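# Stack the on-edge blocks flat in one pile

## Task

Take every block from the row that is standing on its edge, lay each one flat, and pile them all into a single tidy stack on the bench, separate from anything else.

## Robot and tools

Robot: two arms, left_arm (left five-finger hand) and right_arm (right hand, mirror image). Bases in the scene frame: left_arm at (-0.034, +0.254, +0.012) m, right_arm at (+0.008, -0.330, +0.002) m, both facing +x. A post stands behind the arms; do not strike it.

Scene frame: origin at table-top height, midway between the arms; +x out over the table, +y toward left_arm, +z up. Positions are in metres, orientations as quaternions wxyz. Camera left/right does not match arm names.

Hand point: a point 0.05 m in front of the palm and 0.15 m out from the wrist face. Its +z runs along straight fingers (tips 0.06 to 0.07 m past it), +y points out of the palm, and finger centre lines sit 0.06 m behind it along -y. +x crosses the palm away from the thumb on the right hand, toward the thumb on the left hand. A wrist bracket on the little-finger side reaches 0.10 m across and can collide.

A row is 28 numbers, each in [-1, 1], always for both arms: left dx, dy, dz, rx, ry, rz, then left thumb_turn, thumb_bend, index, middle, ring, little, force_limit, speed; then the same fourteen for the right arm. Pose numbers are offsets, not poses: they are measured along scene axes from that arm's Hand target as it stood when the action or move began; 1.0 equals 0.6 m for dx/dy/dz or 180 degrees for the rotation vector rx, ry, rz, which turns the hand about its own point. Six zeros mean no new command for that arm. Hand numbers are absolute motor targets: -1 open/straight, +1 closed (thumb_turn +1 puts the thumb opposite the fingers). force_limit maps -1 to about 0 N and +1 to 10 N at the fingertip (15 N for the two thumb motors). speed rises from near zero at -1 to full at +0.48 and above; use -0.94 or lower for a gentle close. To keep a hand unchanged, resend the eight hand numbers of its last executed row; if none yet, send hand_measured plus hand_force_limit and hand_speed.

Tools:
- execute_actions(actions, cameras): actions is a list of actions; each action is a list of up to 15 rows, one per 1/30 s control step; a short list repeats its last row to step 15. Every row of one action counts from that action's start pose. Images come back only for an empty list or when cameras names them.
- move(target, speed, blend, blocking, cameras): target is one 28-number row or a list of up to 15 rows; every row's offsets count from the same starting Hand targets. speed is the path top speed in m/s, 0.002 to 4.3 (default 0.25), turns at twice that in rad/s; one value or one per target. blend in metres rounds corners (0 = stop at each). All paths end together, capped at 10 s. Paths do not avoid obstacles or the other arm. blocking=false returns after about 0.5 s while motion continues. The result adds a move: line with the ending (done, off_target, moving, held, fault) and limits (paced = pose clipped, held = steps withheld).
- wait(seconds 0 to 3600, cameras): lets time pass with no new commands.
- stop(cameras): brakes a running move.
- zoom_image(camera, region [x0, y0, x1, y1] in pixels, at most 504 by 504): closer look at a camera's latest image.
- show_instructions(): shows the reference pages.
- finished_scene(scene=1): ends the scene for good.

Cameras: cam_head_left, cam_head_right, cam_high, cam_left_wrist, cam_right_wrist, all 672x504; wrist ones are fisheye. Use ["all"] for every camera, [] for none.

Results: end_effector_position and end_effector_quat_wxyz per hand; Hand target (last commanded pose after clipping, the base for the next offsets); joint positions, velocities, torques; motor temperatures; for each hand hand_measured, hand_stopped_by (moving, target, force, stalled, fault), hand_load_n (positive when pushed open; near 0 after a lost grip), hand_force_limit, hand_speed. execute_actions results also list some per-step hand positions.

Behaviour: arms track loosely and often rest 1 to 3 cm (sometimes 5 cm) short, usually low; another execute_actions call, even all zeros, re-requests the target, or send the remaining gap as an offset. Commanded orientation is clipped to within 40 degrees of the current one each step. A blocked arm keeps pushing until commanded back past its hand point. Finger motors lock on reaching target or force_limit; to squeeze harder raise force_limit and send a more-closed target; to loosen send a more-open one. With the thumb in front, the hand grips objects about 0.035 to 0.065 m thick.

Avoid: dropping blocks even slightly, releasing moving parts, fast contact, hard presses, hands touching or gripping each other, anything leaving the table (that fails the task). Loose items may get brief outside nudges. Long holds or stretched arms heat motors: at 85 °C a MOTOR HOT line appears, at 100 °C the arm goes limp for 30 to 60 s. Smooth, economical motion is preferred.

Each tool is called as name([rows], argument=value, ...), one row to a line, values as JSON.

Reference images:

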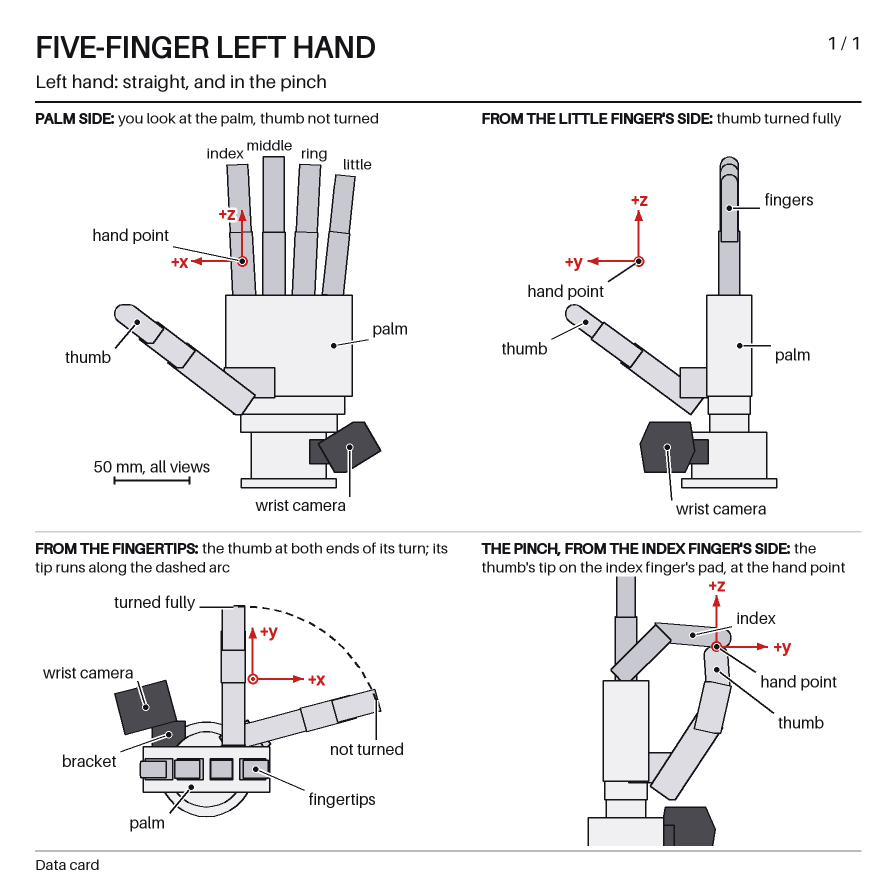

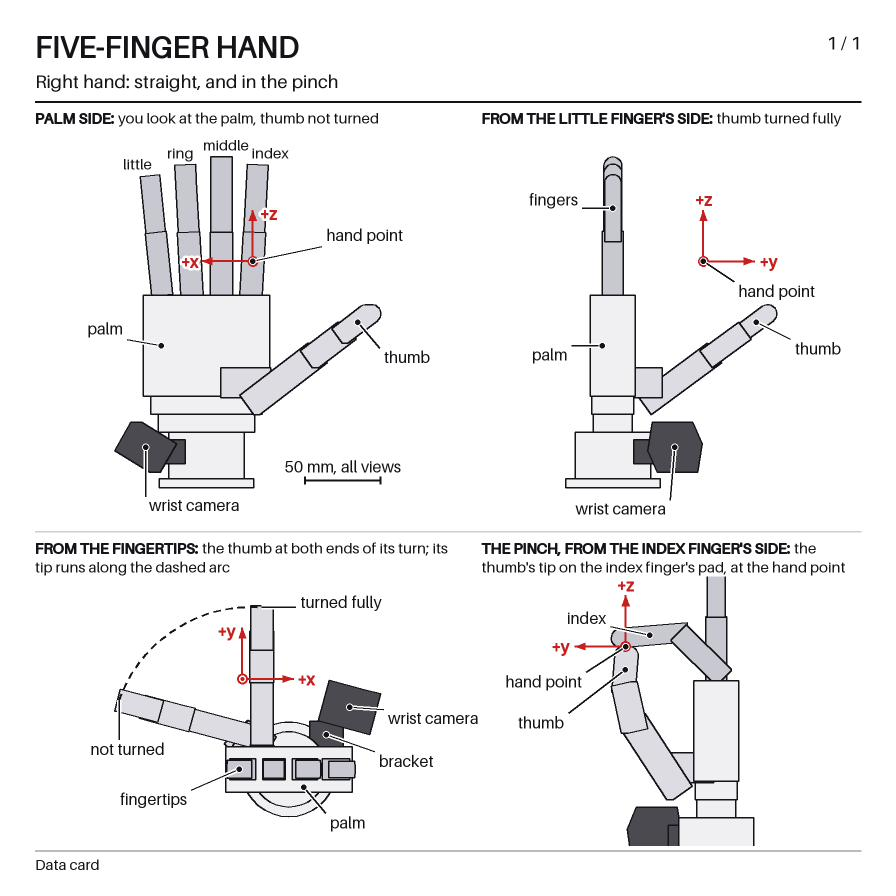

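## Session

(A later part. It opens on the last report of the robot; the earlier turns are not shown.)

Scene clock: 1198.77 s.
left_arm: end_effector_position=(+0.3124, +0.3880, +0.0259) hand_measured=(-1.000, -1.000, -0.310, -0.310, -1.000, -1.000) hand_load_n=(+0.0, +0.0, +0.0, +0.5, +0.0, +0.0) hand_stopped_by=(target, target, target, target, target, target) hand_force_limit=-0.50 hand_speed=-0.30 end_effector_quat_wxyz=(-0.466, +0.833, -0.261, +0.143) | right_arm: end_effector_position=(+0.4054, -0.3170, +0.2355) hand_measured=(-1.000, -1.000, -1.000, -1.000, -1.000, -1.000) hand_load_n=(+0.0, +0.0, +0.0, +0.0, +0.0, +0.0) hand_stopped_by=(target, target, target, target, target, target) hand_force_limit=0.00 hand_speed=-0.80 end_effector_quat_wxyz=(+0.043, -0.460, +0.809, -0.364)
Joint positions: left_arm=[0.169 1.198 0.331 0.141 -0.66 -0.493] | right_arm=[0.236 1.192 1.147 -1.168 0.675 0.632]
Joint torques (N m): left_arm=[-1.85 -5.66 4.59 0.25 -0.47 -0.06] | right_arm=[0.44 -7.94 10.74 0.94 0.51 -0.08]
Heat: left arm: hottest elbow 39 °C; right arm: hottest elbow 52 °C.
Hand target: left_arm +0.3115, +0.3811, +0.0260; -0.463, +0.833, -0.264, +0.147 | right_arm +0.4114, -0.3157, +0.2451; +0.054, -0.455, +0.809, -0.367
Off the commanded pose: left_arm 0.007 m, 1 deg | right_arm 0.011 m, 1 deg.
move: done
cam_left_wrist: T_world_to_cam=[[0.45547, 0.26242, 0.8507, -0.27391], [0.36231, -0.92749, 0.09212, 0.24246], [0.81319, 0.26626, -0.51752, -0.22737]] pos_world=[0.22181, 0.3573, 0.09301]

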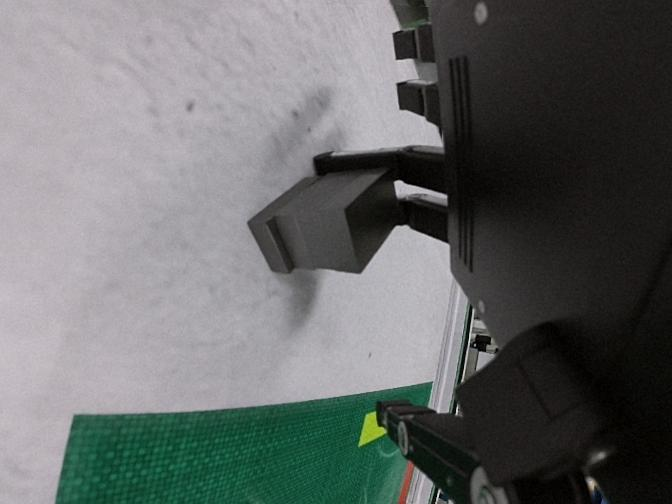

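move([
  [-0.005, -0.0075, -0.001, 0,0,0, -1,-1,-0.31,-0.31,-1,-1,-0.5,-0.3, 0,0,0,0,0,0, -1,-1,-1,-1,-1,-1,0,-0.8],
], speed=[0.03], cameras=["cam_left_wrist"])

zoom_image(camera="cam_left_wrist", region=[150, 120, 430, 330])

Scene clock: 1199.93 s.
left_arm: end_effector_position=(+0.3099, +0.3834, +0.0259) hand_measured=(-1.000, -1.000, -0.310, -0.310, -1.000, -1.000) hand_load_n=(-0.5, +0.0, +0.0, +1.0, +0.0, +0.0) hand_stopped_by=(target, target, target, target, target, target) hand_force_limit=-0.50 hand_speed=-0.30 end_effector_quat_wxyz=(-0.467, +0.833, -0.260, +0.143) | right_arm: end_effector_position=(+0.4054, -0.3170, +0.2355) hand_measured=(-1.000, -1.000, -1.000, -1.000, -1.000, -1.000) hand_load_n=(+0.0, +0.0, +0.0, +0.0, -0.5, +0.0) hand_stopped_by=(target, target, target, target, target, target) hand_force_limit=0.00 hand_speed=-0.80 end_effector_quat_wxyz=(+0.043, -0.460, +0.809, -0.364)
Joint positions: left_arm=[0.153 1.187 0.323 0.13 -0.673 -0.507] | right_arm=[0.236 1.192 1.147 -1.168 0.675 0.632]
Joint torques (N m): left_arm=[-1.85 -5.54 4.57 0.23 -0.47 -0.06] | right_arm=[0.44 -7.88 10.74 0.92 0.51 -0.08]
Heat: left arm: hottest elbow 38 °C; right arm: hottest elbow 52 °C.
Hand target: left_arm +0.3085, +0.3767, +0.0254; -0.463, +0.833, -0.264, +0.147 | right_arm +0.4114, -0.3157, +0.2451; +0.054, -0.455, +0.809, -0.367
Off the commanded pose: left_arm 0.007 m, 1 deg | right_arm 0.011 m, 1 deg.
move: done
cam_left_wrist: T_world_to_cam=[[0.45382, 0.26233, 0.8516, -0.27104], [0.36228, -0.92746, 0.09264, 0.2391], [0.81412, 0.26648, -0.51594, -0.22456]] pos_world=[0.21921, 0.3527, 0.09281]

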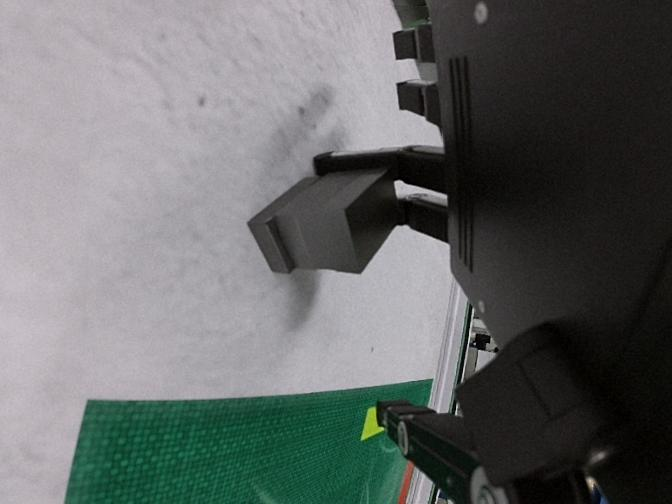

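Scaled by 1.800 from the camera's image (finer frame: 960x720).

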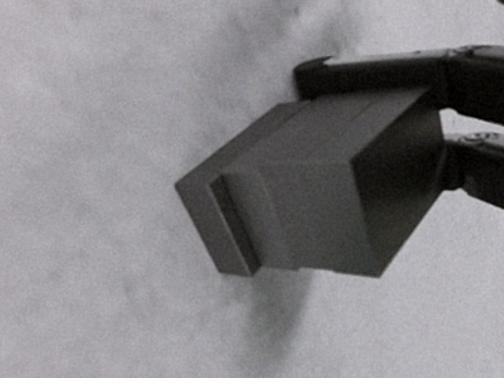

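move([
  [0.0167, 0.012, 0.034, 0,0,0, -1,-1,-0.31,-0.31,-1,-1,-0.5,-0.3, 0,0,0,0,0,0, -1,-1,-1,-1,-1,-1,0,-0.8],
  [0.0167, 0.012, 0.045, 0,0,0, -1,-1,-0.31,-0.31,-1,-1,-0.5,-0.3, 0,0,0,0,0,0, -1,-1,-1,-1,-1,-1,0,-0.8],
], speed=[0.06,0.03], blend=[0.004,0], cameras=["cam_left_wrist"])

Scene clock: 1202.83 s.
left_arm: end_effector_position=(+0.3010, +0.3794, +0.0324) hand_measured=(-1.000, -1.000, -0.310, -0.310, -1.000, -1.000) hand_load_n=(+0.0, +0.0, +0.5, +0.0, +0.0, -0.5) hand_stopped_by=(target, target, target, target, target, target) hand_force_limit=-0.50 hand_speed=-0.30 end_effector_quat_wxyz=(-0.454, +0.838, -0.272, +0.132) | right_arm: end_effector_position=(+0.4054, -0.3170, +0.2355) hand_measured=(-1.000, -1.000, -1.000, -1.000, -1.000, -1.000) hand_load_n=(+0.0, +0.0, +0.0, +0.0, +0.0, +0.0) hand_stopped_by=(target, target, target, target, target, target) hand_force_limit=0.00 hand_speed=-0.80 end_effector_quat_wxyz=(+0.043, -0.460, +0.809, -0.364)
Joint positions: left_arm=[0.153 1.126 0.337 0.015 -0.658 -0.507] | right_arm=[0.236 1.192 1.147 -1.168 0.675 0.632]
Joint torques (N m): left_arm=[-0.15 -5.3 8.05 0.34 -0.42 0.15] | right_arm=[0.44 -7.88 10.74 0.92 0.51 -0.08]
Heat: left arm: hottest elbow 38 °C; right arm: hottest elbow 52 °C.
Hand target: left_arm +0.3184, +0.3839, +0.0522; -0.463, +0.833, -0.265, +0.147 | right_arm +0.4114, -0.3157, +0.2451; +0.054, -0.455, +0.809, -0.367
Off the commanded pose: left_arm 0.027 m, 2 deg | right_arm 0.011 m, 1 deg.
move: off_target (left_arm); blend cut to 0.0033 m at target 1
cam_left_wrist: T_world_to_cam=[[0.4887, 0.27082, 0.82935, -0.28443], [0.35643, -0.92963, 0.09354, 0.24056], [0.79632, 0.24989, -0.55084, -0.20021]] pos_world=[0.21269, 0.35069, 0.10311]

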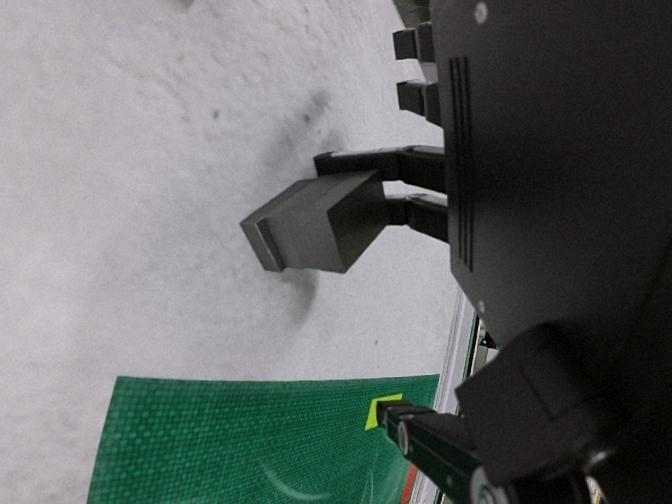

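zoom_image(camera="cam_left_wrist", region=[200, 130, 420, 310])

Scaled by 2.291 from the camera's image (finer frame: 960x720).

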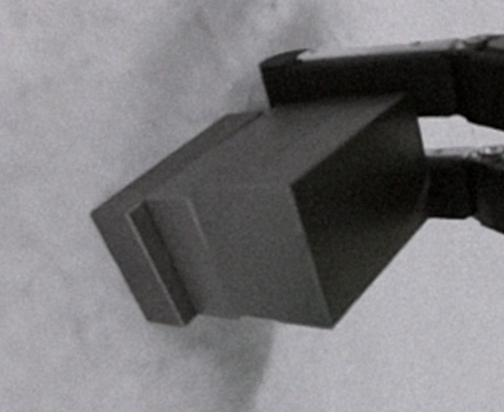

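move([
  [0,0,0, 0,0,0, 1,-0.65,-0.31,-0.31,-1,-1,-0.5,-0.3, 0,0,0,0,0,0, -1,-1,-1,-1,-1,-1,0,-0.8],
], speed=[0.05], cameras=["cam_left_wrist"])

zoom_image(camera="cam_left_wrist", region=[200, 130, 420, 310])

Scene clock: 1206.03 s.
left_arm: end_effector_position=(+0.3012, +0.3794, +0.0326) hand_measured=(+1.000, -0.650, -0.310, -0.310, -1.000, -1.000) hand_load_n=(+0.0, +0.0, +0.5, +0.0, +0.0, +0.0) hand_stopped_by=(target, target, target, target, target, target) hand_force_limit=-0.50 hand_speed=-0.30 end_effector_quat_wxyz=(-0.454, +0.838, -0.272, +0.132) | right_arm: end_effector_position=(+0.4054, -0.3170, +0.2355) hand_measured=(-1.000, -1.000, -1.000, -1.000, -1.000, -1.000) hand_load_n=(+0.0, +0.0, +0.0, -0.5, +0.0, +0.0) hand_stopped_by=(target, target, target, target, target, target) hand_force_limit=0.00 hand_speed=-0.80 end_effector_quat_wxyz=(+0.043, -0.460, +0.809, -0.364)
Joint positions: left_arm=[0.153 1.126 0.337 0.015 -0.658 -0.507] | right_arm=[0.236 1.192 1.147 -1.168 0.675 0.632]
Joint torques (N m): left_arm=[-0.15 -5.3 8.03 0.32 -0.43 0.16] | right_arm=[0.44 -7.88 10.74 0.92 0.51 -0.08]
Heat: left arm: hottest elbow 38 °C; right arm: hottest elbow 52 °C.
Hand target: left_arm +0.3186, +0.3839, +0.0524; -0.463, +0.833, -0.264, +0.147 | right_arm +0.4114, -0.3157, +0.2451; +0.054, -0.455, +0.809, -0.367
Off the commanded pose: left_arm 0.027 m, 2 deg | right_arm 0.011 m, 1 deg.
move: done
cam_left_wrist: T_world_to_cam=[[0.48839, 0.27076, 0.82956, -0.28463], [0.35644, -0.92962, 0.09357, 0.24047], [0.79651, 0.24999, -0.55053, -0.20037]] pos_world=[0.21289, 0.35069, 0.10331]

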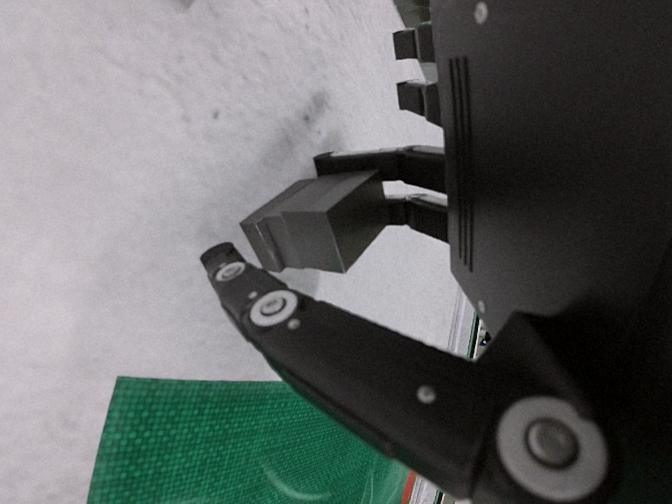

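Scaled by 2.291 from the camera's image (finer frame: 960x720).

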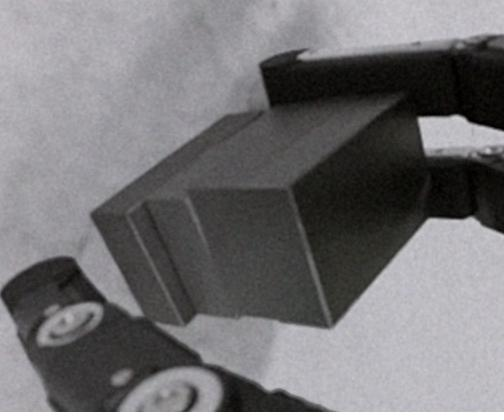

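move([
  [-0.0235,0,-0.04, 0,0,0, 1,-0.65,-0.31,-0.31,-1,-1,-0.5,-0.3, 0,0,0,0,0,0, -1,-1,-1,-1,-1,-1,0,-0.8],
], speed=[0.04], cameras=["cam_left_wrist"])

zoom_image(camera="cam_left_wrist", region=[200, 130, 420, 310])

Scene clock: 1211.07 s.
left_arm: end_effector_position=(+0.3035, +0.3794, +0.0284) hand_measured=(+1.000, -0.650, -0.310, -0.310, -1.000, -1.000) hand_load_n=(+0.0, +0.0, +0.0, +0.0, +0.0, +0.0) hand_stopped_by=(target, target, target, target, target, target) hand_force_limit=-0.50 hand_speed=-0.30 end_effector_quat_wxyz=(-0.460, +0.834, -0.267, +0.147) | right_arm: end_effector_position=(+0.4054, -0.3170, +0.2355) hand_measured=(-1.000, -1.000, -1.000, -1.000, -1.000, -1.000) hand_load_n=(+0.0, +0.0, +0.0, +0.0, +0.0, +0.0) hand_stopped_by=(target, target, target, target, target, target) hand_force_limit=0.00 hand_speed=-0.80 end_effector_quat_wxyz=(+0.043, -0.460, +0.809, -0.364)
Joint positions: left_arm=[0.155 1.144 0.311 0.099 -0.652 -0.501] | right_arm=[0.236 1.192 1.147 -1.168 0.675 0.632]
Joint torques (N m): left_arm=[0.38 -3.66 5.16 1.24 -0.38 0.17] | right_arm=[0.44 -7.94 10.74 0.94 0.51 -0.08]
Heat: left arm: hottest elbow 38 °C; right arm: hottest elbow 52 °C.
Hand target: left_arm +0.3044, +0.3839, +0.0283; -0.463, +0.833, -0.264, +0.147 | right_arm +0.4114, -0.3157, +0.2451; +0.054, -0.455, +0.809, -0.367
Off the commanded pose: left_arm 0.005 m, 0 deg | right_arm 0.011 m, 1 deg.
move: done
cam_left_wrist: T_world_to_cam=[[0.46103, 0.26393, 0.84723, -0.27189], [0.34716, -0.9323, 0.10152, 0.24359], [0.81666, 0.24732, -0.52144, -0.21043]] pos_world=[0.21263, 0.3509, 0.09589]

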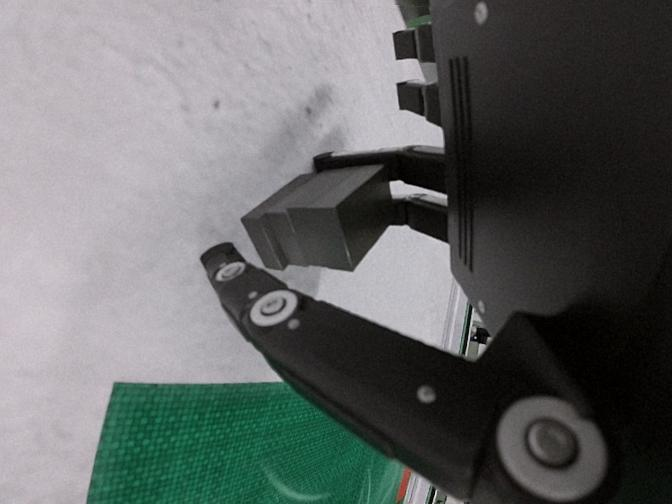

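Scaled by 2.291 from the camera's image (finer frame: 960x720).

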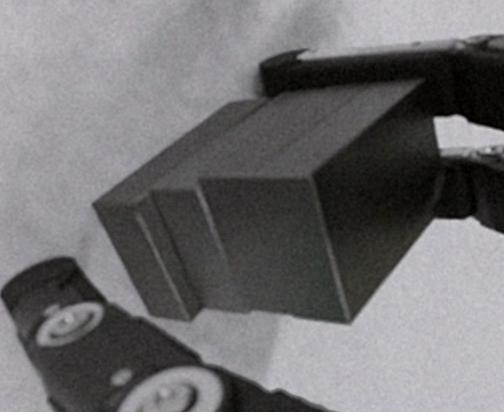

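move([
  [0,0,0, 0,0,0, 1,-0.4,-0.31,-0.31,-1,-1,-0.65,-0.93, 0,0,0,0,0,0, -1,-1,-1,-1,-1,-1,0,-0.8],
], speed=[0.04], cameras=["cam_left_wrist"])

zoom_image(camera="cam_left_wrist", region=[200, 130, 420, 310])

Scene clock: 1214.50 s.
left_arm: end_effector_position=(+0.3035, +0.3794, +0.0284) hand_measured=(+1.000, -0.400, -0.310, -0.310, -1.000, -1.000) hand_load_n=(+0.0, +0.0, +0.0, +0.0, +0.0, +0.0) hand_stopped_by=(target, target, target, target, target, target) hand_force_limit=-0.65 hand_speed=-0.93 end_effector_quat_wxyz=(-0.460, +0.834, -0.267, +0.147) | right_arm: end_effector_position=(+0.4054, -0.3170, +0.2355) hand_measured=(-1.000, -1.000, -1.000, -1.000, -1.000, -1.000) hand_load_n=(+0.0, +0.0, +0.0, +0.0, +0.0, +0.0) hand_stopped_by=(target, target, target, target, target, target) hand_force_limit=0.00 hand_speed=-0.80 end_effector_quat_wxyz=(+0.043, -0.460, +0.809, -0.364)
Joint positions: left_arm=[0.155 1.144 0.311 0.099 -0.652 -0.501] | right_arm=[0.236 1.192 1.147 -1.168 0.675 0.632]
Joint torques (N m): left_arm=[0.38 -3.66 5.16 1.25 -0.38 0.17] | right_arm=[0.44 -7.88 10.74 0.92 0.51 -0.08]
Heat: left arm: hottest elbow 38 °C; right arm: hottest elbow 52 °C.
Hand target: left_arm +0.3044, +0.3839, +0.0283; -0.463, +0.833, -0.265, +0.147 | right_arm +0.4114, -0.3157, +0.2451; +0.054, -0.455, +0.809, -0.367
Off the commanded pose: left_arm 0.005 m, 0 deg | right_arm 0.011 m, 1 deg.
move: done
cam_left_wrist: T_world_to_cam=[[0.46126, 0.2637, 0.84717, -0.27188], [0.34698, -0.93238, 0.1013, 0.24378], [0.8166, 0.24723, -0.52157, -0.2104]] pos_world=[0.21263, 0.351, 0.09589]

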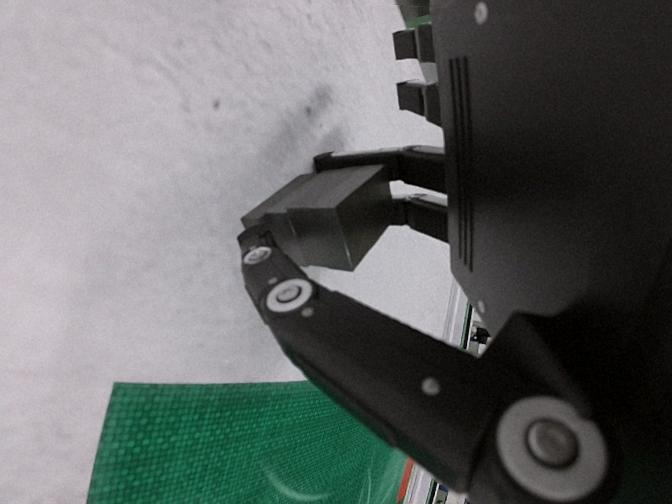

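Scaled by 2.291 from the camera's image (finer frame: 960x720).

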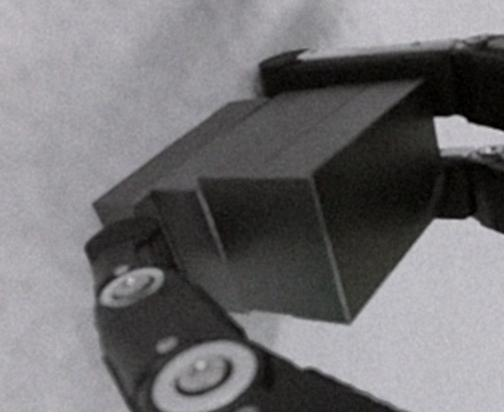

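move([
  [0,0,0, 0,0,0, 1,-0.25,-0.31,-0.31,-1,-1,-0.65,-0.93, 0,0,0,0,0,0, -1,-1,-1,-1,-1,-1,0,-0.8],
], speed=[0.04], cameras=["cam_left_wrist"])

zoom_image(camera="cam_left_wrist", region=[200, 130, 420, 310])

Scene clock: 1216.97 s.
left_arm: end_effector_position=(+0.3035, +0.3792, +0.0281) hand_measured=(+1.000, -0.252, -0.310, -0.310, -1.000, -1.000) hand_load_n=(+0.0, +2.5, +0.0, +0.5, +0.0, +0.0) hand_stopped_by=(target, target, target, target, target, target) hand_force_limit=-0.65 hand_speed=-0.93 end_effector_quat_wxyz=(-0.460, +0.834, -0.268, +0.147) | right_arm: end_effector_position=(+0.4054, -0.3170, +0.2355) hand_measured=(-1.000, -1.000, -1.000, -1.000, -1.000, -1.000) hand_load_n=(+0.0, +0.0, +0.0, +0.0, +0.0, +0.0) hand_stopped_by=(target, target, target, target, target, target) hand_force_limit=0.00 hand_speed=-0.80 end_effector_quat_wxyz=(+0.043, -0.460, +0.809, -0.364)
Joint positions: left_arm=[0.155 1.145 0.311 0.099 -0.65 -0.499] | right_arm=[0.236 1.192 1.147 -1.168 0.675 0.632]
Joint torques (N m): left_arm=[0.44 -3.72 5.16 1.25 -0.45 0.14] | right_arm=[0.44 -7.88 10.74 0.92 0.51 -0.08]
Heat: left arm: hottest elbow 38 °C; right arm: hottest elbow 52 °C.
Hand target: left_arm +0.3044, +0.3839, +0.0284; -0.463, +0.833, -0.264, +0.147 | right_arm +0.4114, -0.3157, +0.2451; +0.054, -0.455, +0.809, -0.367
Off the commanded pose: left_arm 0.005 m, 1 deg | right_arm 0.011 m, 1 deg.
move: done
cam_left_wrist: T_world_to_cam=[[0.46294, 0.26307, 0.84645, -0.27175], [0.34526, -0.93304, 0.10115, 0.24432], [0.81638, 0.24542, -0.52277, -0.20968]] pos_world=[0.21263, 0.35091, 0.09569]

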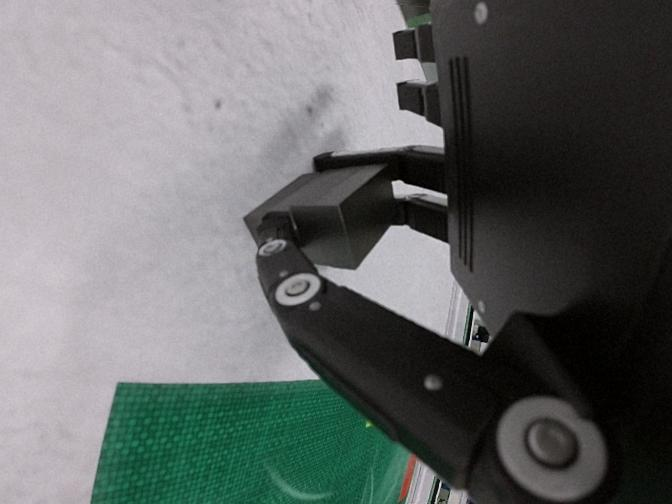

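Scaled by 2.291 from the camera's image (finer frame: 960x720).

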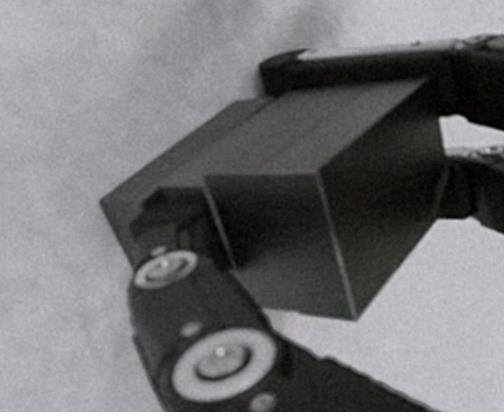

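move([
  [0,0,0, 0,0,0, 1,-0.1,-0.31,-0.31,-1,-1,-0.4,-0.93, 0,0,0,0,0,0, -1,-1,-1,-1,-1,-1,0,-0.8],
], speed=[0.04], cameras=["cam_left_wrist"])

zoom_image(camera="cam_left_wrist", region=[200, 130, 420, 310])

Scene clock: 1218.63 s.
left_arm: end_effector_position=(+0.3035, +0.3791, +0.0281) hand_measured=(+1.000, -0.228, -0.310, -0.310, -1.000, -1.000) hand_load_n=(+0.0, +4.5, +1.0, +1.5, +0.0, +0.0) hand_stopped_by=(target, force, target, target, target, target) hand_force_limit=-0.40 hand_speed=-0.93 end_effector_quat_wxyz=(-0.460, +0.834, -0.268, +0.147) | right_arm: end_effector_position=(+0.4054, -0.3170, +0.2355) hand_measured=(-1.000, -1.000, -1.000, -1.000, -1.000, -1.000) hand_load_n=(+0.0, +0.0, +0.0, +0.0, +0.0, +0.0) hand_stopped_by=(target, target, target, target, target, target) hand_force_limit=0.00 hand_speed=-0.80 end_effector_quat_wxyz=(+0.043, -0.460, +0.809, -0.364)
Joint positions: left_arm=[0.155 1.145 0.311 0.099 -0.65 -0.499] | right_arm=[0.236 1.192 1.147 -1.168 0.675 0.632]
Joint torques (N m): left_arm=[0.44 -3.66 5.16 1.26 -0.45 0.15] | right_arm=[0.44 -7.88 10.74 0.94 0.51 -0.08]
Heat: left arm: hottest elbow 38 °C; right arm: hottest elbow 52 °C.
Hand target: left_arm +0.3045, +0.3838, +0.0284; -0.463, +0.833, -0.264, +0.147 | right_arm +0.4114, -0.3157, +0.2451; +0.054, -0.455, +0.809, -0.367
Off the commanded pose: left_arm 0.005 m, 1 deg | right_arm 0.011 m, 1 deg.
move: done
cam_left_wrist: T_world_to_cam=[[0.46321, 0.26291, 0.84635, -0.27174], [0.34483, -0.9332, 0.10116, 0.24446], [0.81641, 0.24499, -0.52292, -0.20953]] pos_world=[0.21263, 0.35091, 0.09569]

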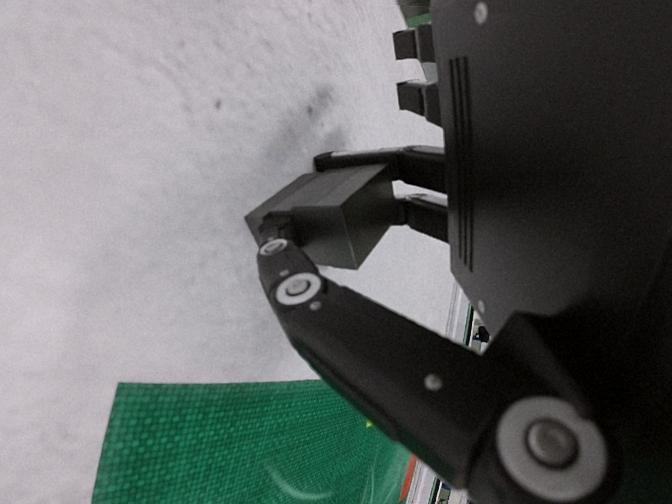

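Scaled by 2.291 from the camera's image (finer frame: 960x720).

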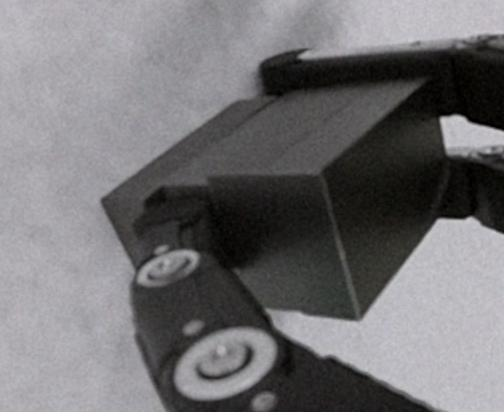

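move([
  [0,0,0, 0,0,0, 1,-0.55,-0.31,-0.31,-1,-1,-0.5,-0.6, 0,0,0,0,0,0, -1,-1,-1,-1,-1,-1,0,-0.8],
], speed=[0.04], cameras=["cam_left_wrist"])

zoom_image(camera="cam_left_wrist", region=[200, 130, 420, 310])

Scene clock: 1220.27 s.
left_arm: end_effector_position=(+0.3035, +0.3791, +0.0281) hand_measured=(+1.000, -0.550, -0.310, -0.310, -1.000, -1.000) hand_load_n=(+0.0, +0.0, +0.0, +0.0, +0.0, +0.0) hand_stopped_by=(target, target, target, target, target, target) hand_force_limit=-0.50 hand_speed=-0.60 end_effector_quat_wxyz=(-0.460, +0.834, -0.268, +0.147) | right_arm: end_effector_position=(+0.4054, -0.3170, +0.2355) hand_measured=(-1.000, -1.000, -1.000, -1.000, -1.000, -1.000) hand_load_n=(+0.0, +0.0, +0.0, +0.0, +0.0, +0.0) hand_stopped_by=(target, target, target, target, target, target) hand_force_limit=0.00 hand_speed=-0.80 end_effector_quat_wxyz=(+0.043, -0.460, +0.809, -0.364)
Joint positions: left_arm=[0.155 1.145 0.311 0.099 -0.65 -0.499] | right_arm=[0.236 1.192 1.147 -1.168 0.675 0.632]
Joint torques (N m): left_arm=[0.44 -3.72 5.16 1.25 -0.46 0.14] | right_arm=[0.44 -7.88 10.73 0.92 0.51 -0.08]
Heat: left arm: hottest elbow 38 °C; right arm: hottest elbow 52 °C.
Hand target: left_arm +0.3045, +0.3838, +0.0284; -0.463, +0.833, -0.264, +0.147 | right_arm +0.4114, -0.3157, +0.2451; +0.054, -0.455, +0.809, -0.367
Off the commanded pose: left_arm 0.005 m, 1 deg | right_arm 0.011 m, 1 deg.
move: done
cam_left_wrist: T_world_to_cam=[[0.46321, 0.26291, 0.84635, -0.27174], [0.34483, -0.9332, 0.10116, 0.24446], [0.81641, 0.24499, -0.52292, -0.20953]] pos_world=[0.21263, 0.35091, 0.09569]

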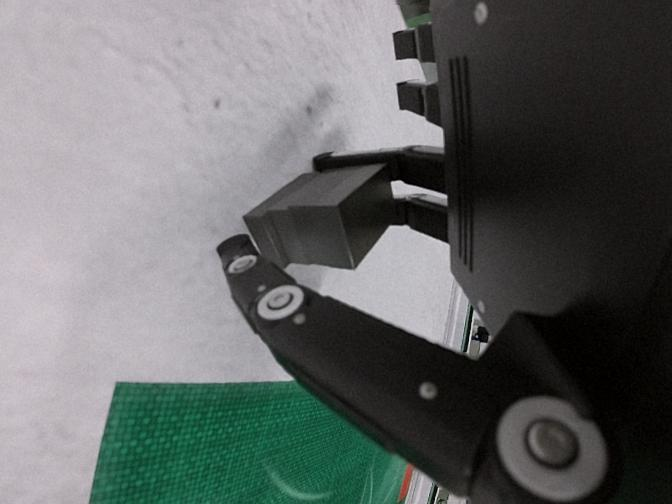

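Scaled by 2.291 from the camera's image (finer frame: 960x720).

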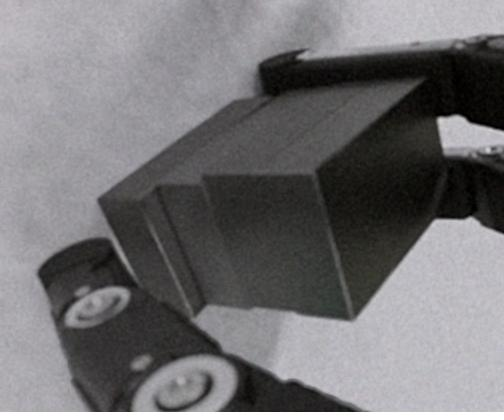

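move([
  [0,0,0, 0,0,0, 1,-0.44,-0.31,-0.31,-1,-1,-0.6,-0.8, 0,0,0,0,0,0, -1,-1,-1,-1,-1,-1,0,-0.8],
  [0,0,0, 0,0,0, 1,-0.44,-0.1,-0.1,-1,-1,-0.6,-0.93, 0,0,0,0,0,0, -1,-1,-1,-1,-1,-1,0,-0.8],
], speed=[0.04,0.04], cameras=["cam_left_wrist"])

zoom_image(camera="cam_left_wrist", region=[200, 130, 420, 310])

Scene clock: 1227.20 s.
left_arm: end_effector_position=(+0.3037, +0.3793, +0.0284) hand_measured=(+1.000, -0.440, -0.168, -0.174, -1.000, -1.000) hand_load_n=(+0.0, +1.5, +2.5, +2.0, -0.5, +0.0) hand_stopped_by=(target, target, force, force, target, target) hand_force_limit=-0.60 hand_speed=-0.93 end_effector_quat_wxyz=(-0.460, +0.833, -0.268, +0.148) | right_arm: end_effector_position=(+0.4054, -0.3170, +0.2355) hand_measured=(-1.000, -1.000, -1.000, -1.000, -1.000, -1.000) hand_load_n=(+0.0, +0.5, +0.0, +0.0, +0.0, +0.0) hand_stopped_by=(target, target, target, target, target, target) hand_force_limit=0.00 hand_speed=-0.80 end_effector_quat_wxyz=(+0.043, -0.460, +0.809, -0.364)
Joint positions: left_arm=[0.155 1.145 0.311 0.101 -0.65 -0.499] | right_arm=[0.236 1.192 1.147 -1.168 0.675 0.632]
Joint torques (N m): left_arm=[0.38 -3.66 5.16 1.2 -0.45 0.15] | right_arm=[0.44 -7.88 10.74 0.92 0.51 -0.08]
Heat: left arm: hottest elbow 38 °C; right arm: hottest elbow 52 °C.
Hand target: left_arm +0.3045, +0.3838, +0.0284; -0.463, +0.833, -0.264, +0.147 | right_arm +0.4114, -0.3157, +0.2451; +0.054, -0.455, +0.809, -0.367
Off the commanded pose: left_arm 0.005 m, 1 deg | right_arm 0.011 m, 1 deg.
move: done
cam_left_wrist: T_world_to_cam=[[0.46185, 0.26287, 0.84711, -0.2718], [0.3451, -0.93307, 0.10139, 0.24434], [0.81707, 0.24551, -0.52166, -0.21005]] pos_world=[0.21283, 0.35101, 0.09589]

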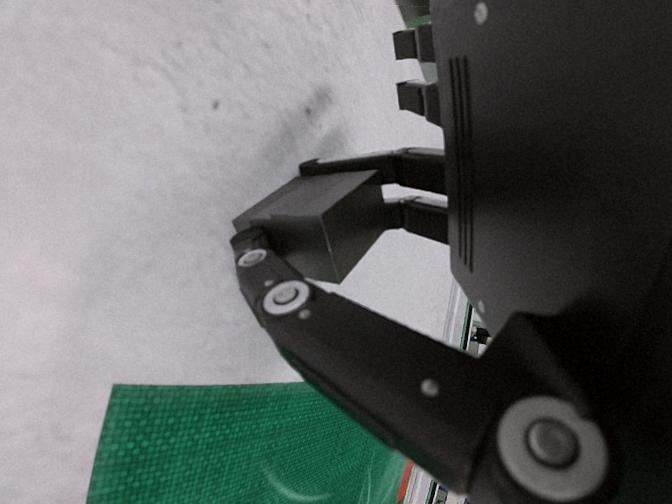

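Scaled by 2.291 from the camera's image (finer frame: 960x720).

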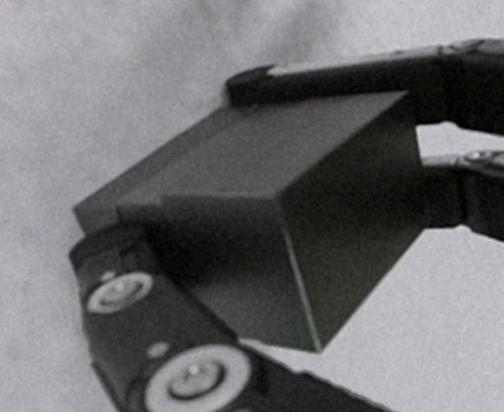

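move([
  [0,0,0, 0,0,0, 1,-0.44,0.0,0.0,-1,-1,-0.35,-0.93, 0,0,0,0,0,0, -1,-1,-1,-1,-1,-1,0,-0.8],
  [0,0,0, 0,0,0, 1,-0.6,0.0,0.0,-1,-1,-0.35,-0.5, 0,0,0,0,0,0, -1,-1,-1,-1,-1,-1,0,-0.8],
], speed=[0.04,0.04], cameras=["cam_left_wrist"])

zoom_image(camera="cam_left_wrist", region=[200, 130, 420, 310])

Scene clock: 1229.17 s.
left_arm: end_effector_position=(+0.3043, +0.3794, +0.0288) hand_measured=(+1.000, -0.600, -0.148, -0.162, -1.000, -1.000) hand_load_n=(+0.0, +0.0, +0.5, +0.0, +0.0, +0.0) hand_stopped_by=(target, target, force, force, target, target) hand_force_limit=-0.35 hand_speed=-0.50 end_effector_quat_wxyz=(-0.461, +0.833, -0.267, +0.149) | right_arm: end_effector_position=(+0.4054, -0.3170, +0.2355) hand_measured=(-1.000, -1.000, -1.000, -1.000, -1.000, -1.000) hand_load_n=(+0.0, +0.0, +0.0, +0.0, -0.5, +0.0) hand_stopped_by=(target, target, target, target, target, target) hand_force_limit=0.00 hand_speed=-0.80 end_effector_quat_wxyz=(+0.043, -0.460, +0.809, -0.364)
Joint positions: left_arm=[0.155 1.145 0.311 0.103 -0.65 -0.499] | right_arm=[0.236 1.192 1.147 -1.168 0.675 0.632]
Joint torques (N m): left_arm=[0.44 -3.72 5.16 1.11 -0.44 0.15] | right_arm=[0.44 -7.88 10.74 0.94 0.51 -0.08]
Heat: left arm: hottest elbow 38 °C; right arm: hottest elbow 52 °C.
Hand target: left_arm +0.3045, +0.3838, +0.0284; -0.463, +0.833, -0.264, +0.147 | right_arm +0.4114, -0.3157, +0.2451; +0.054, -0.455, +0.809, -0.367
Off the commanded pose: left_arm 0.004 m, 0 deg | right_arm 0.011 m, 1 deg.
move: done
cam_left_wrist: T_world_to_cam=[[0.45955, 0.26258, 0.84845, -0.27167], [0.34485, -0.9331, 0.102, 0.24431], [0.81847, 0.24572, -0.51936, -0.21081]] pos_world=[0.21314, 0.35111, 0.09609]

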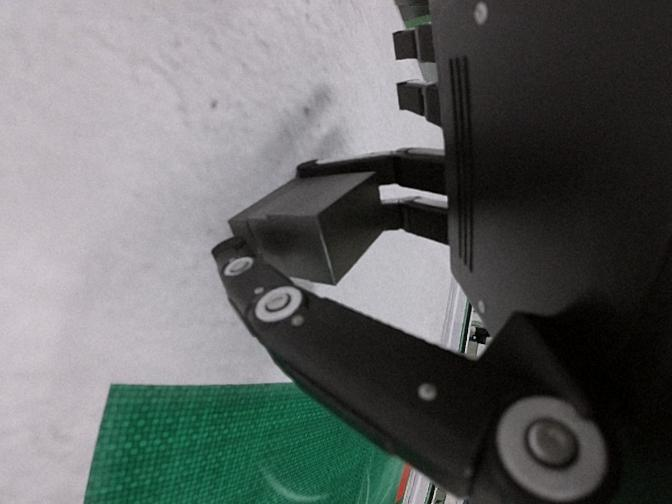

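Scaled by 2.291 from the camera's image (finer frame: 960x720).

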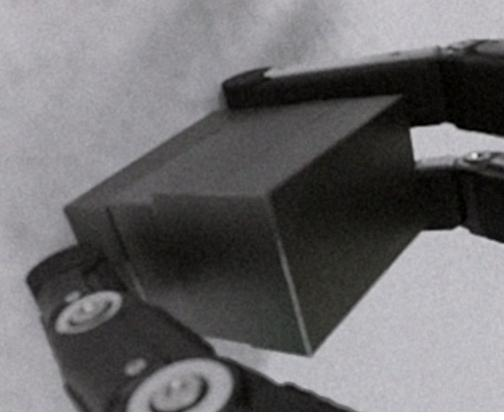

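move([
  [0,0,0, 0,0,0, 1,-0.65,-0.5,-0.5,-1,-1,-0.5,-0.7, 0,0,0,0,0,0, -1,-1,-1,-1,-1,-1,0,-0.8],
  [0.019,0.005,0.0325, 0,0,0, 1,-0.65,-0.5,-0.5,-1,-1,-0.5,-0.7, 0,0,0,0,0,0, -1,-1,-1,-1,-1,-1,0,-0.8],
  [0.019,0.005,0.13, 0,0,0, 1,-0.65,-0.5,-0.5,-1,-1,-0.5,-0.7, 0,0,0,0,0,0, -1,-1,-1,-1,-1,-1,0,-0.8],
], speed=[0.04,0.2,0.1], blend=[0,0.003,0], cameras=["cam_left_wrist"])

Scene clock: 1234.27 s.
left_arm: end_effector_position=(+0.3017, +0.3803, +0.0846) hand_measured=(+1.000, -0.650, -0.500, -0.500, -1.000, -1.000) hand_load_n=(+0.0, +0.0, +0.0, +0.0, +0.0, +0.0) hand_stopped_by=(target, target, target, target, target, target) hand_force_limit=-0.50 hand_speed=-0.70 end_effector_quat_wxyz=(-0.454, +0.837, -0.275, +0.134) | right_arm: end_effector_position=(+0.4054, -0.3170, +0.2355) hand_measured=(-1.000, -1.000, -1.000, -1.000, -1.000, -1.000) hand_load_n=(+0.0, +0.0, +0.0, +0.0, +0.0, +0.0) hand_stopped_by=(target, target, target, target, target, target) hand_force_limit=0.00 hand_speed=-0.80 end_effector_quat_wxyz=(+0.043, -0.460, +0.809, -0.364)
Joint positions: left_arm=[0.159 0.967 0.42 -0.218 -0.649 -0.495] | right_arm=[0.236 1.192 1.147 -1.168 0.675 0.632]
Joint torques (N m): left_arm=[0.38 -4.07 9.2 0.36 -0.42 0.15] | right_arm=[0.44 -7.88 10.74 0.92 0.51 -0.08]
Heat: left arm: hottest elbow 38 °C; right arm: hottest elbow 52 °C.
Hand target: left_arm +0.3158, +0.3869, +0.1063; -0.463, +0.833, -0.264, +0.147 | right_arm +0.4114, -0.3157, +0.2451; +0.054, -0.455, +0.809, -0.367
Off the commanded pose: left_arm 0.027 m, 2 deg | right_arm 0.011 m, 1 deg.
move: off_target (left_arm)
cam_left_wrist: T_world_to_cam=[[0.48955, 0.26672, 0.83018, -0.32712], [0.34925, -0.93234, 0.09359, 0.23942], [0.79898, 0.24412, -0.54958, -0.17095]] pos_world=[0.21311, 0.3522, 0.15521]

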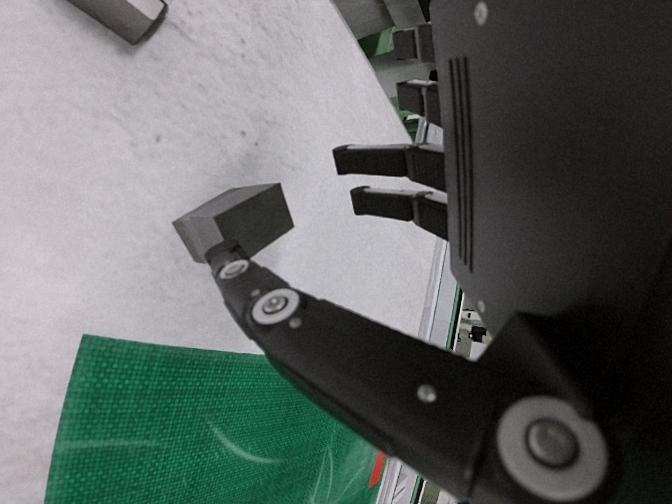

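move([
  [-0.1447,0.072,0.006, 0,0,-0.327, 1,-0.5,1,-0.45,-1,-1,-0.5,-0.3, 0,0,0,0,0,0, -1,-1,-1,-1,-1,-1,0,-0.8],
], speed=[0.15], cameras=["cam_left_wrist"])

zoom_image(camera="cam_left_wrist", region=[0, 130, 320, 370])

Scene clock: 1239.40 s.
left_arm: end_effector_position=(+0.2221, +0.4129, +0.0941) hand_measured=(+1.000, -0.500, +1.000, -0.450, -1.000, -1.000) hand_load_n=(+0.0, +0.0, +0.0, +0.0, +0.0, +0.0) hand_stopped_by=(target, target, target, target, target, target) hand_force_limit=-0.50 hand_speed=-0.30 end_effector_quat_wxyz=(-0.315, +0.603, -0.638, +0.360) | right_arm: end_effector_position=(+0.4054, -0.3170, +0.2355) hand_measured=(-1.000, -1.000, -1.000, -1.000, -1.000, -1.000) hand_load_n=(+0.0, +0.0, +0.0, +0.0, +0.0, +0.0) hand_stopped_by=(target, target, target, target, target, target) hand_force_limit=0.00 hand_speed=-0.80 end_effector_quat_wxyz=(+0.043, -0.460, +0.809, -0.364)
Joint positions: left_arm=[1.013 0.973 0.471 -0.461 0.85 0.785] | right_arm=[0.236 1.192 1.147 -1.168 0.675 0.632]
Joint torques (N m): left_arm=[0.44 -2.84 9.4 0.1 0.59 0.16] | right_arm=[0.44 -7.88 10.74 0.92 0.51 -0.08]
Heat: left arm: hottest elbow 38 °C; right arm: hottest elbow 52 °C.
Hand target: left_arm +0.2290, +0.4301, +0.1100; -0.331, +0.596, -0.640, +0.355 | right_arm +0.4114, -0.3157, +0.2451; +0.054, -0.455, +0.809, -0.367
Off the commanded pose: left_arm 0.024 m, 2 deg | right_arm 0.011 m, 1 deg.
move: off_target (left_arm)
cam_left_wrist: T_world_to_cam=[[0.47611, -0.23047, 0.84865, -0.09824], [-0.61602, -0.77611, 0.13483, 0.44274], [0.62757, -0.58698, -0.51148, 0.26756]] pos_world=[0.1516, 0.47803, 0.16053]

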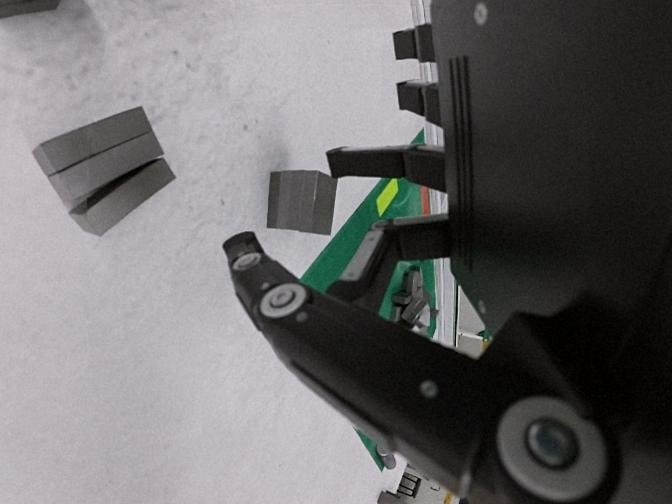

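Scaled by 1.575 from the camera's image (finer frame: 960x720).

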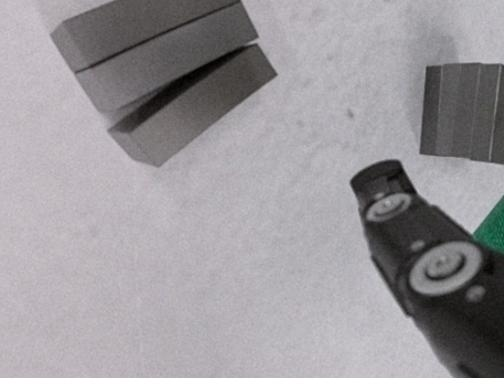

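zoom_image(camera="cam_left_wrist", region=[20, 90, 190, 250])

Scaled by 2.965 from the camera's image (finer frame: 960x720).

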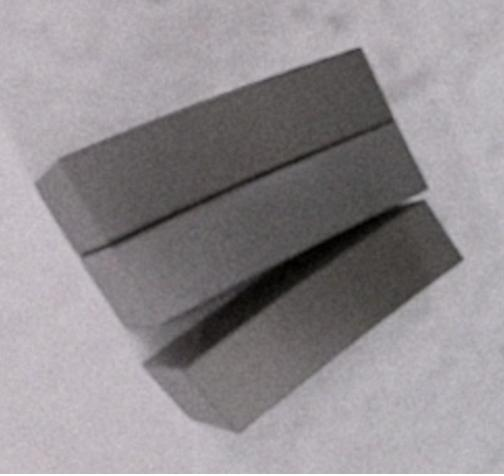

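move([
  [-0.055,0.0265,-0.008, 0,0,0, 1,-0.5,1,-0.45,-1,-1,-0.55,-0.8, 0,0,0,0,0,0, -1,-1,-1,-1,-1,-1,0,-0.8],
  [-0.0683,0.0207,-0.08, 0,0,0, 1,-0.5,1,-0.45,-1,-1,-0.55,-0.8, 0,0,0,0,0,0, -1,-1,-1,-1,-1,-1,0,-0.8],
], speed=[0.12,0.08], cameras=["cam_left_wrist"])

zoom_image(camera="cam_left_wrist", region=[80, 120, 350, 320])

Scene clock: 1245.60 s.
left_arm: end_effector_position=(+0.1887, +0.4361, +0.0618) hand_measured=(+1.000, -0.500, +1.000, -0.450, -1.000, -1.000) hand_load_n=(+0.0, +0.0, +0.0, +0.0, +0.0, +0.0) hand_stopped_by=(target, target, target, target, target, target) hand_force_limit=-0.55 hand_speed=-0.80 end_effector_quat_wxyz=(-0.322, +0.598, -0.640, +0.359) | right_arm: end_effector_position=(+0.4054, -0.3170, +0.2355) hand_measured=(-1.000, -1.000, -1.000, -1.000, -1.000, -1.000) hand_load_n=(+0.0, +0.0, +0.0, +0.0, +0.0, +0.0) hand_stopped_by=(target, target, target, target, target, target) hand_force_limit=0.00 hand_speed=-0.80 end_effector_quat_wxyz=(+0.043, -0.460, +0.809, -0.364)
Joint positions: left_arm=[1.181 1.085 0.451 -0.493 0.938 1.017] | right_arm=[0.236 1.192 1.147 -1.168 0.675 0.632]
Joint torques (N m): left_arm=[0.44 -3.72 5.72 0.62 0.69 0.17] | right_arm=[0.44 -7.88 10.74 0.94 0.51 -0.08]
Heat: left arm: hottest elbow 39 °C; right arm: hottest elbow 52 °C.
Hand target: left_arm +0.1881, +0.4425, +0.0620; -0.331, +0.596, -0.640, +0.355 | right_arm +0.4114, -0.3157, +0.2451; +0.054, -0.455, +0.809, -0.367
Off the commanded pose: left_arm 0.006 m, 1 deg | right_arm 0.011 m, 1 deg.
move: done
cam_left_wrist: T_world_to_cam=[[0.46657, -0.24373, 0.85024, -0.04207], [-0.61878, -0.77682, 0.11687, 0.44644], [0.632, -0.58064, -0.51326, 0.28207]] pos_world=[0.11761, 0.50034, 0.12837]

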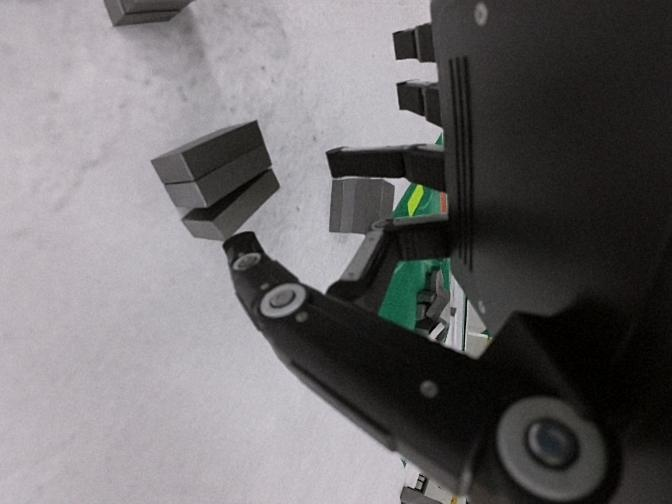

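Scaled by 1.867 from the camera's image (finer frame: 960x720).

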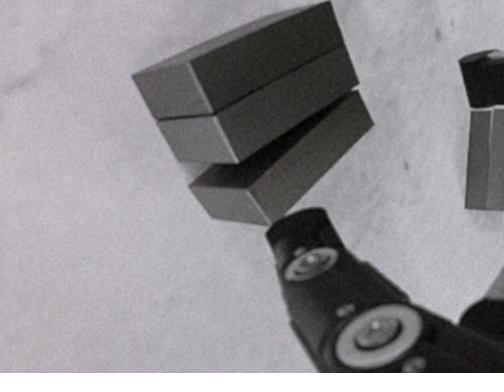

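move([
  [-0.009,0.002,-0.004, 0,0,0, 1,-0.5,1,-0.45,-1,-1,-0.55,-0.8, 0,0,0,0,0,0, -1,-1,-1,-1,-1,-1,0,-0.8],
  [-0.009,0.002,-0.023, 0,0,0, 1,-0.5,1,-0.45,-1,-1,-0.55,-0.8, 0,0,0,0,0,0, -1,-1,-1,-1,-1,-1,0,-0.8],
], speed=[0.05,0.05], cameras=["cam_left_wrist"])

zoom_image(camera="cam_left_wrist", region=[80, 120, 350, 320])

Scene clock: 1249.13 s.
left_arm: end_effector_position=(+0.1835, +0.4383, +0.0489) hand_measured=(+1.000, -0.500, +1.000, -0.450, -1.000, -1.000) hand_load_n=(+0.0, +0.0, +0.0, +0.0, +0.0, -0.5) hand_stopped_by=(target, target, target, target, target, target) hand_force_limit=-0.55 hand_speed=-0.80 end_effector_quat_wxyz=(-0.324, +0.597, -0.640, +0.359) | right_arm: end_effector_position=(+0.4054, -0.3170, +0.2355) hand_measured=(-1.000, -1.000, -1.000, -1.000, -1.000, -1.000) hand_load_n=(+0.0, +0.0, +0.0, +0.0, +0.0, +0.0) hand_stopped_by=(target, target, target, target, target, target) hand_force_limit=0.00 hand_speed=-0.80 end_effector_quat_wxyz=(+0.043, -0.460, +0.809, -0.364)
Joint positions: left_arm=[1.204 1.123 0.434 -0.463 0.948 1.052] | right_arm=[0.236 1.192 1.147 -1.168 0.675 0.632]
Joint torques (N m): left_arm=[0.38 -3.78 5.39 0.61 0.68 0.16] | right_arm=[0.44 -7.94 10.73 0.92 0.51 -0.08]
Heat: left arm: hottest elbow 39 °C; right arm: hottest elbow 52 °C.
Hand target: left_arm +0.1827, +0.4437, +0.0482; -0.331, +0.595, -0.640, +0.355 | right_arm +0.4114, -0.3157, +0.2451; +0.054, -0.455, +0.809, -0.367
Off the commanded pose: left_arm 0.006 m, 1 deg | right_arm 0.011 m, 1 deg.
move: done
cam_left_wrist: T_world_to_cam=[[0.46515, -0.24567, 0.85046, -0.02696], [-0.6185, -0.77752, 0.11368, 0.44693], [0.63332, -0.57888, -0.51361, 0.2791]] pos_world=[0.11221, 0.50244, 0.11547]

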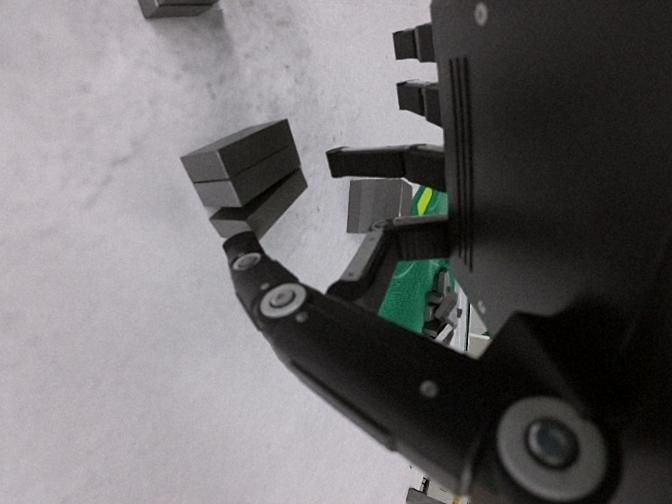

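Scaled by 1.867 from the camera's image (finer frame: 960x720).

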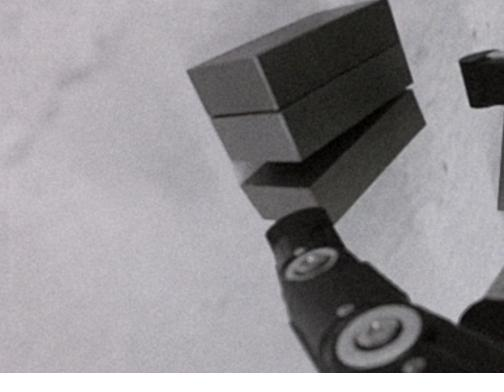

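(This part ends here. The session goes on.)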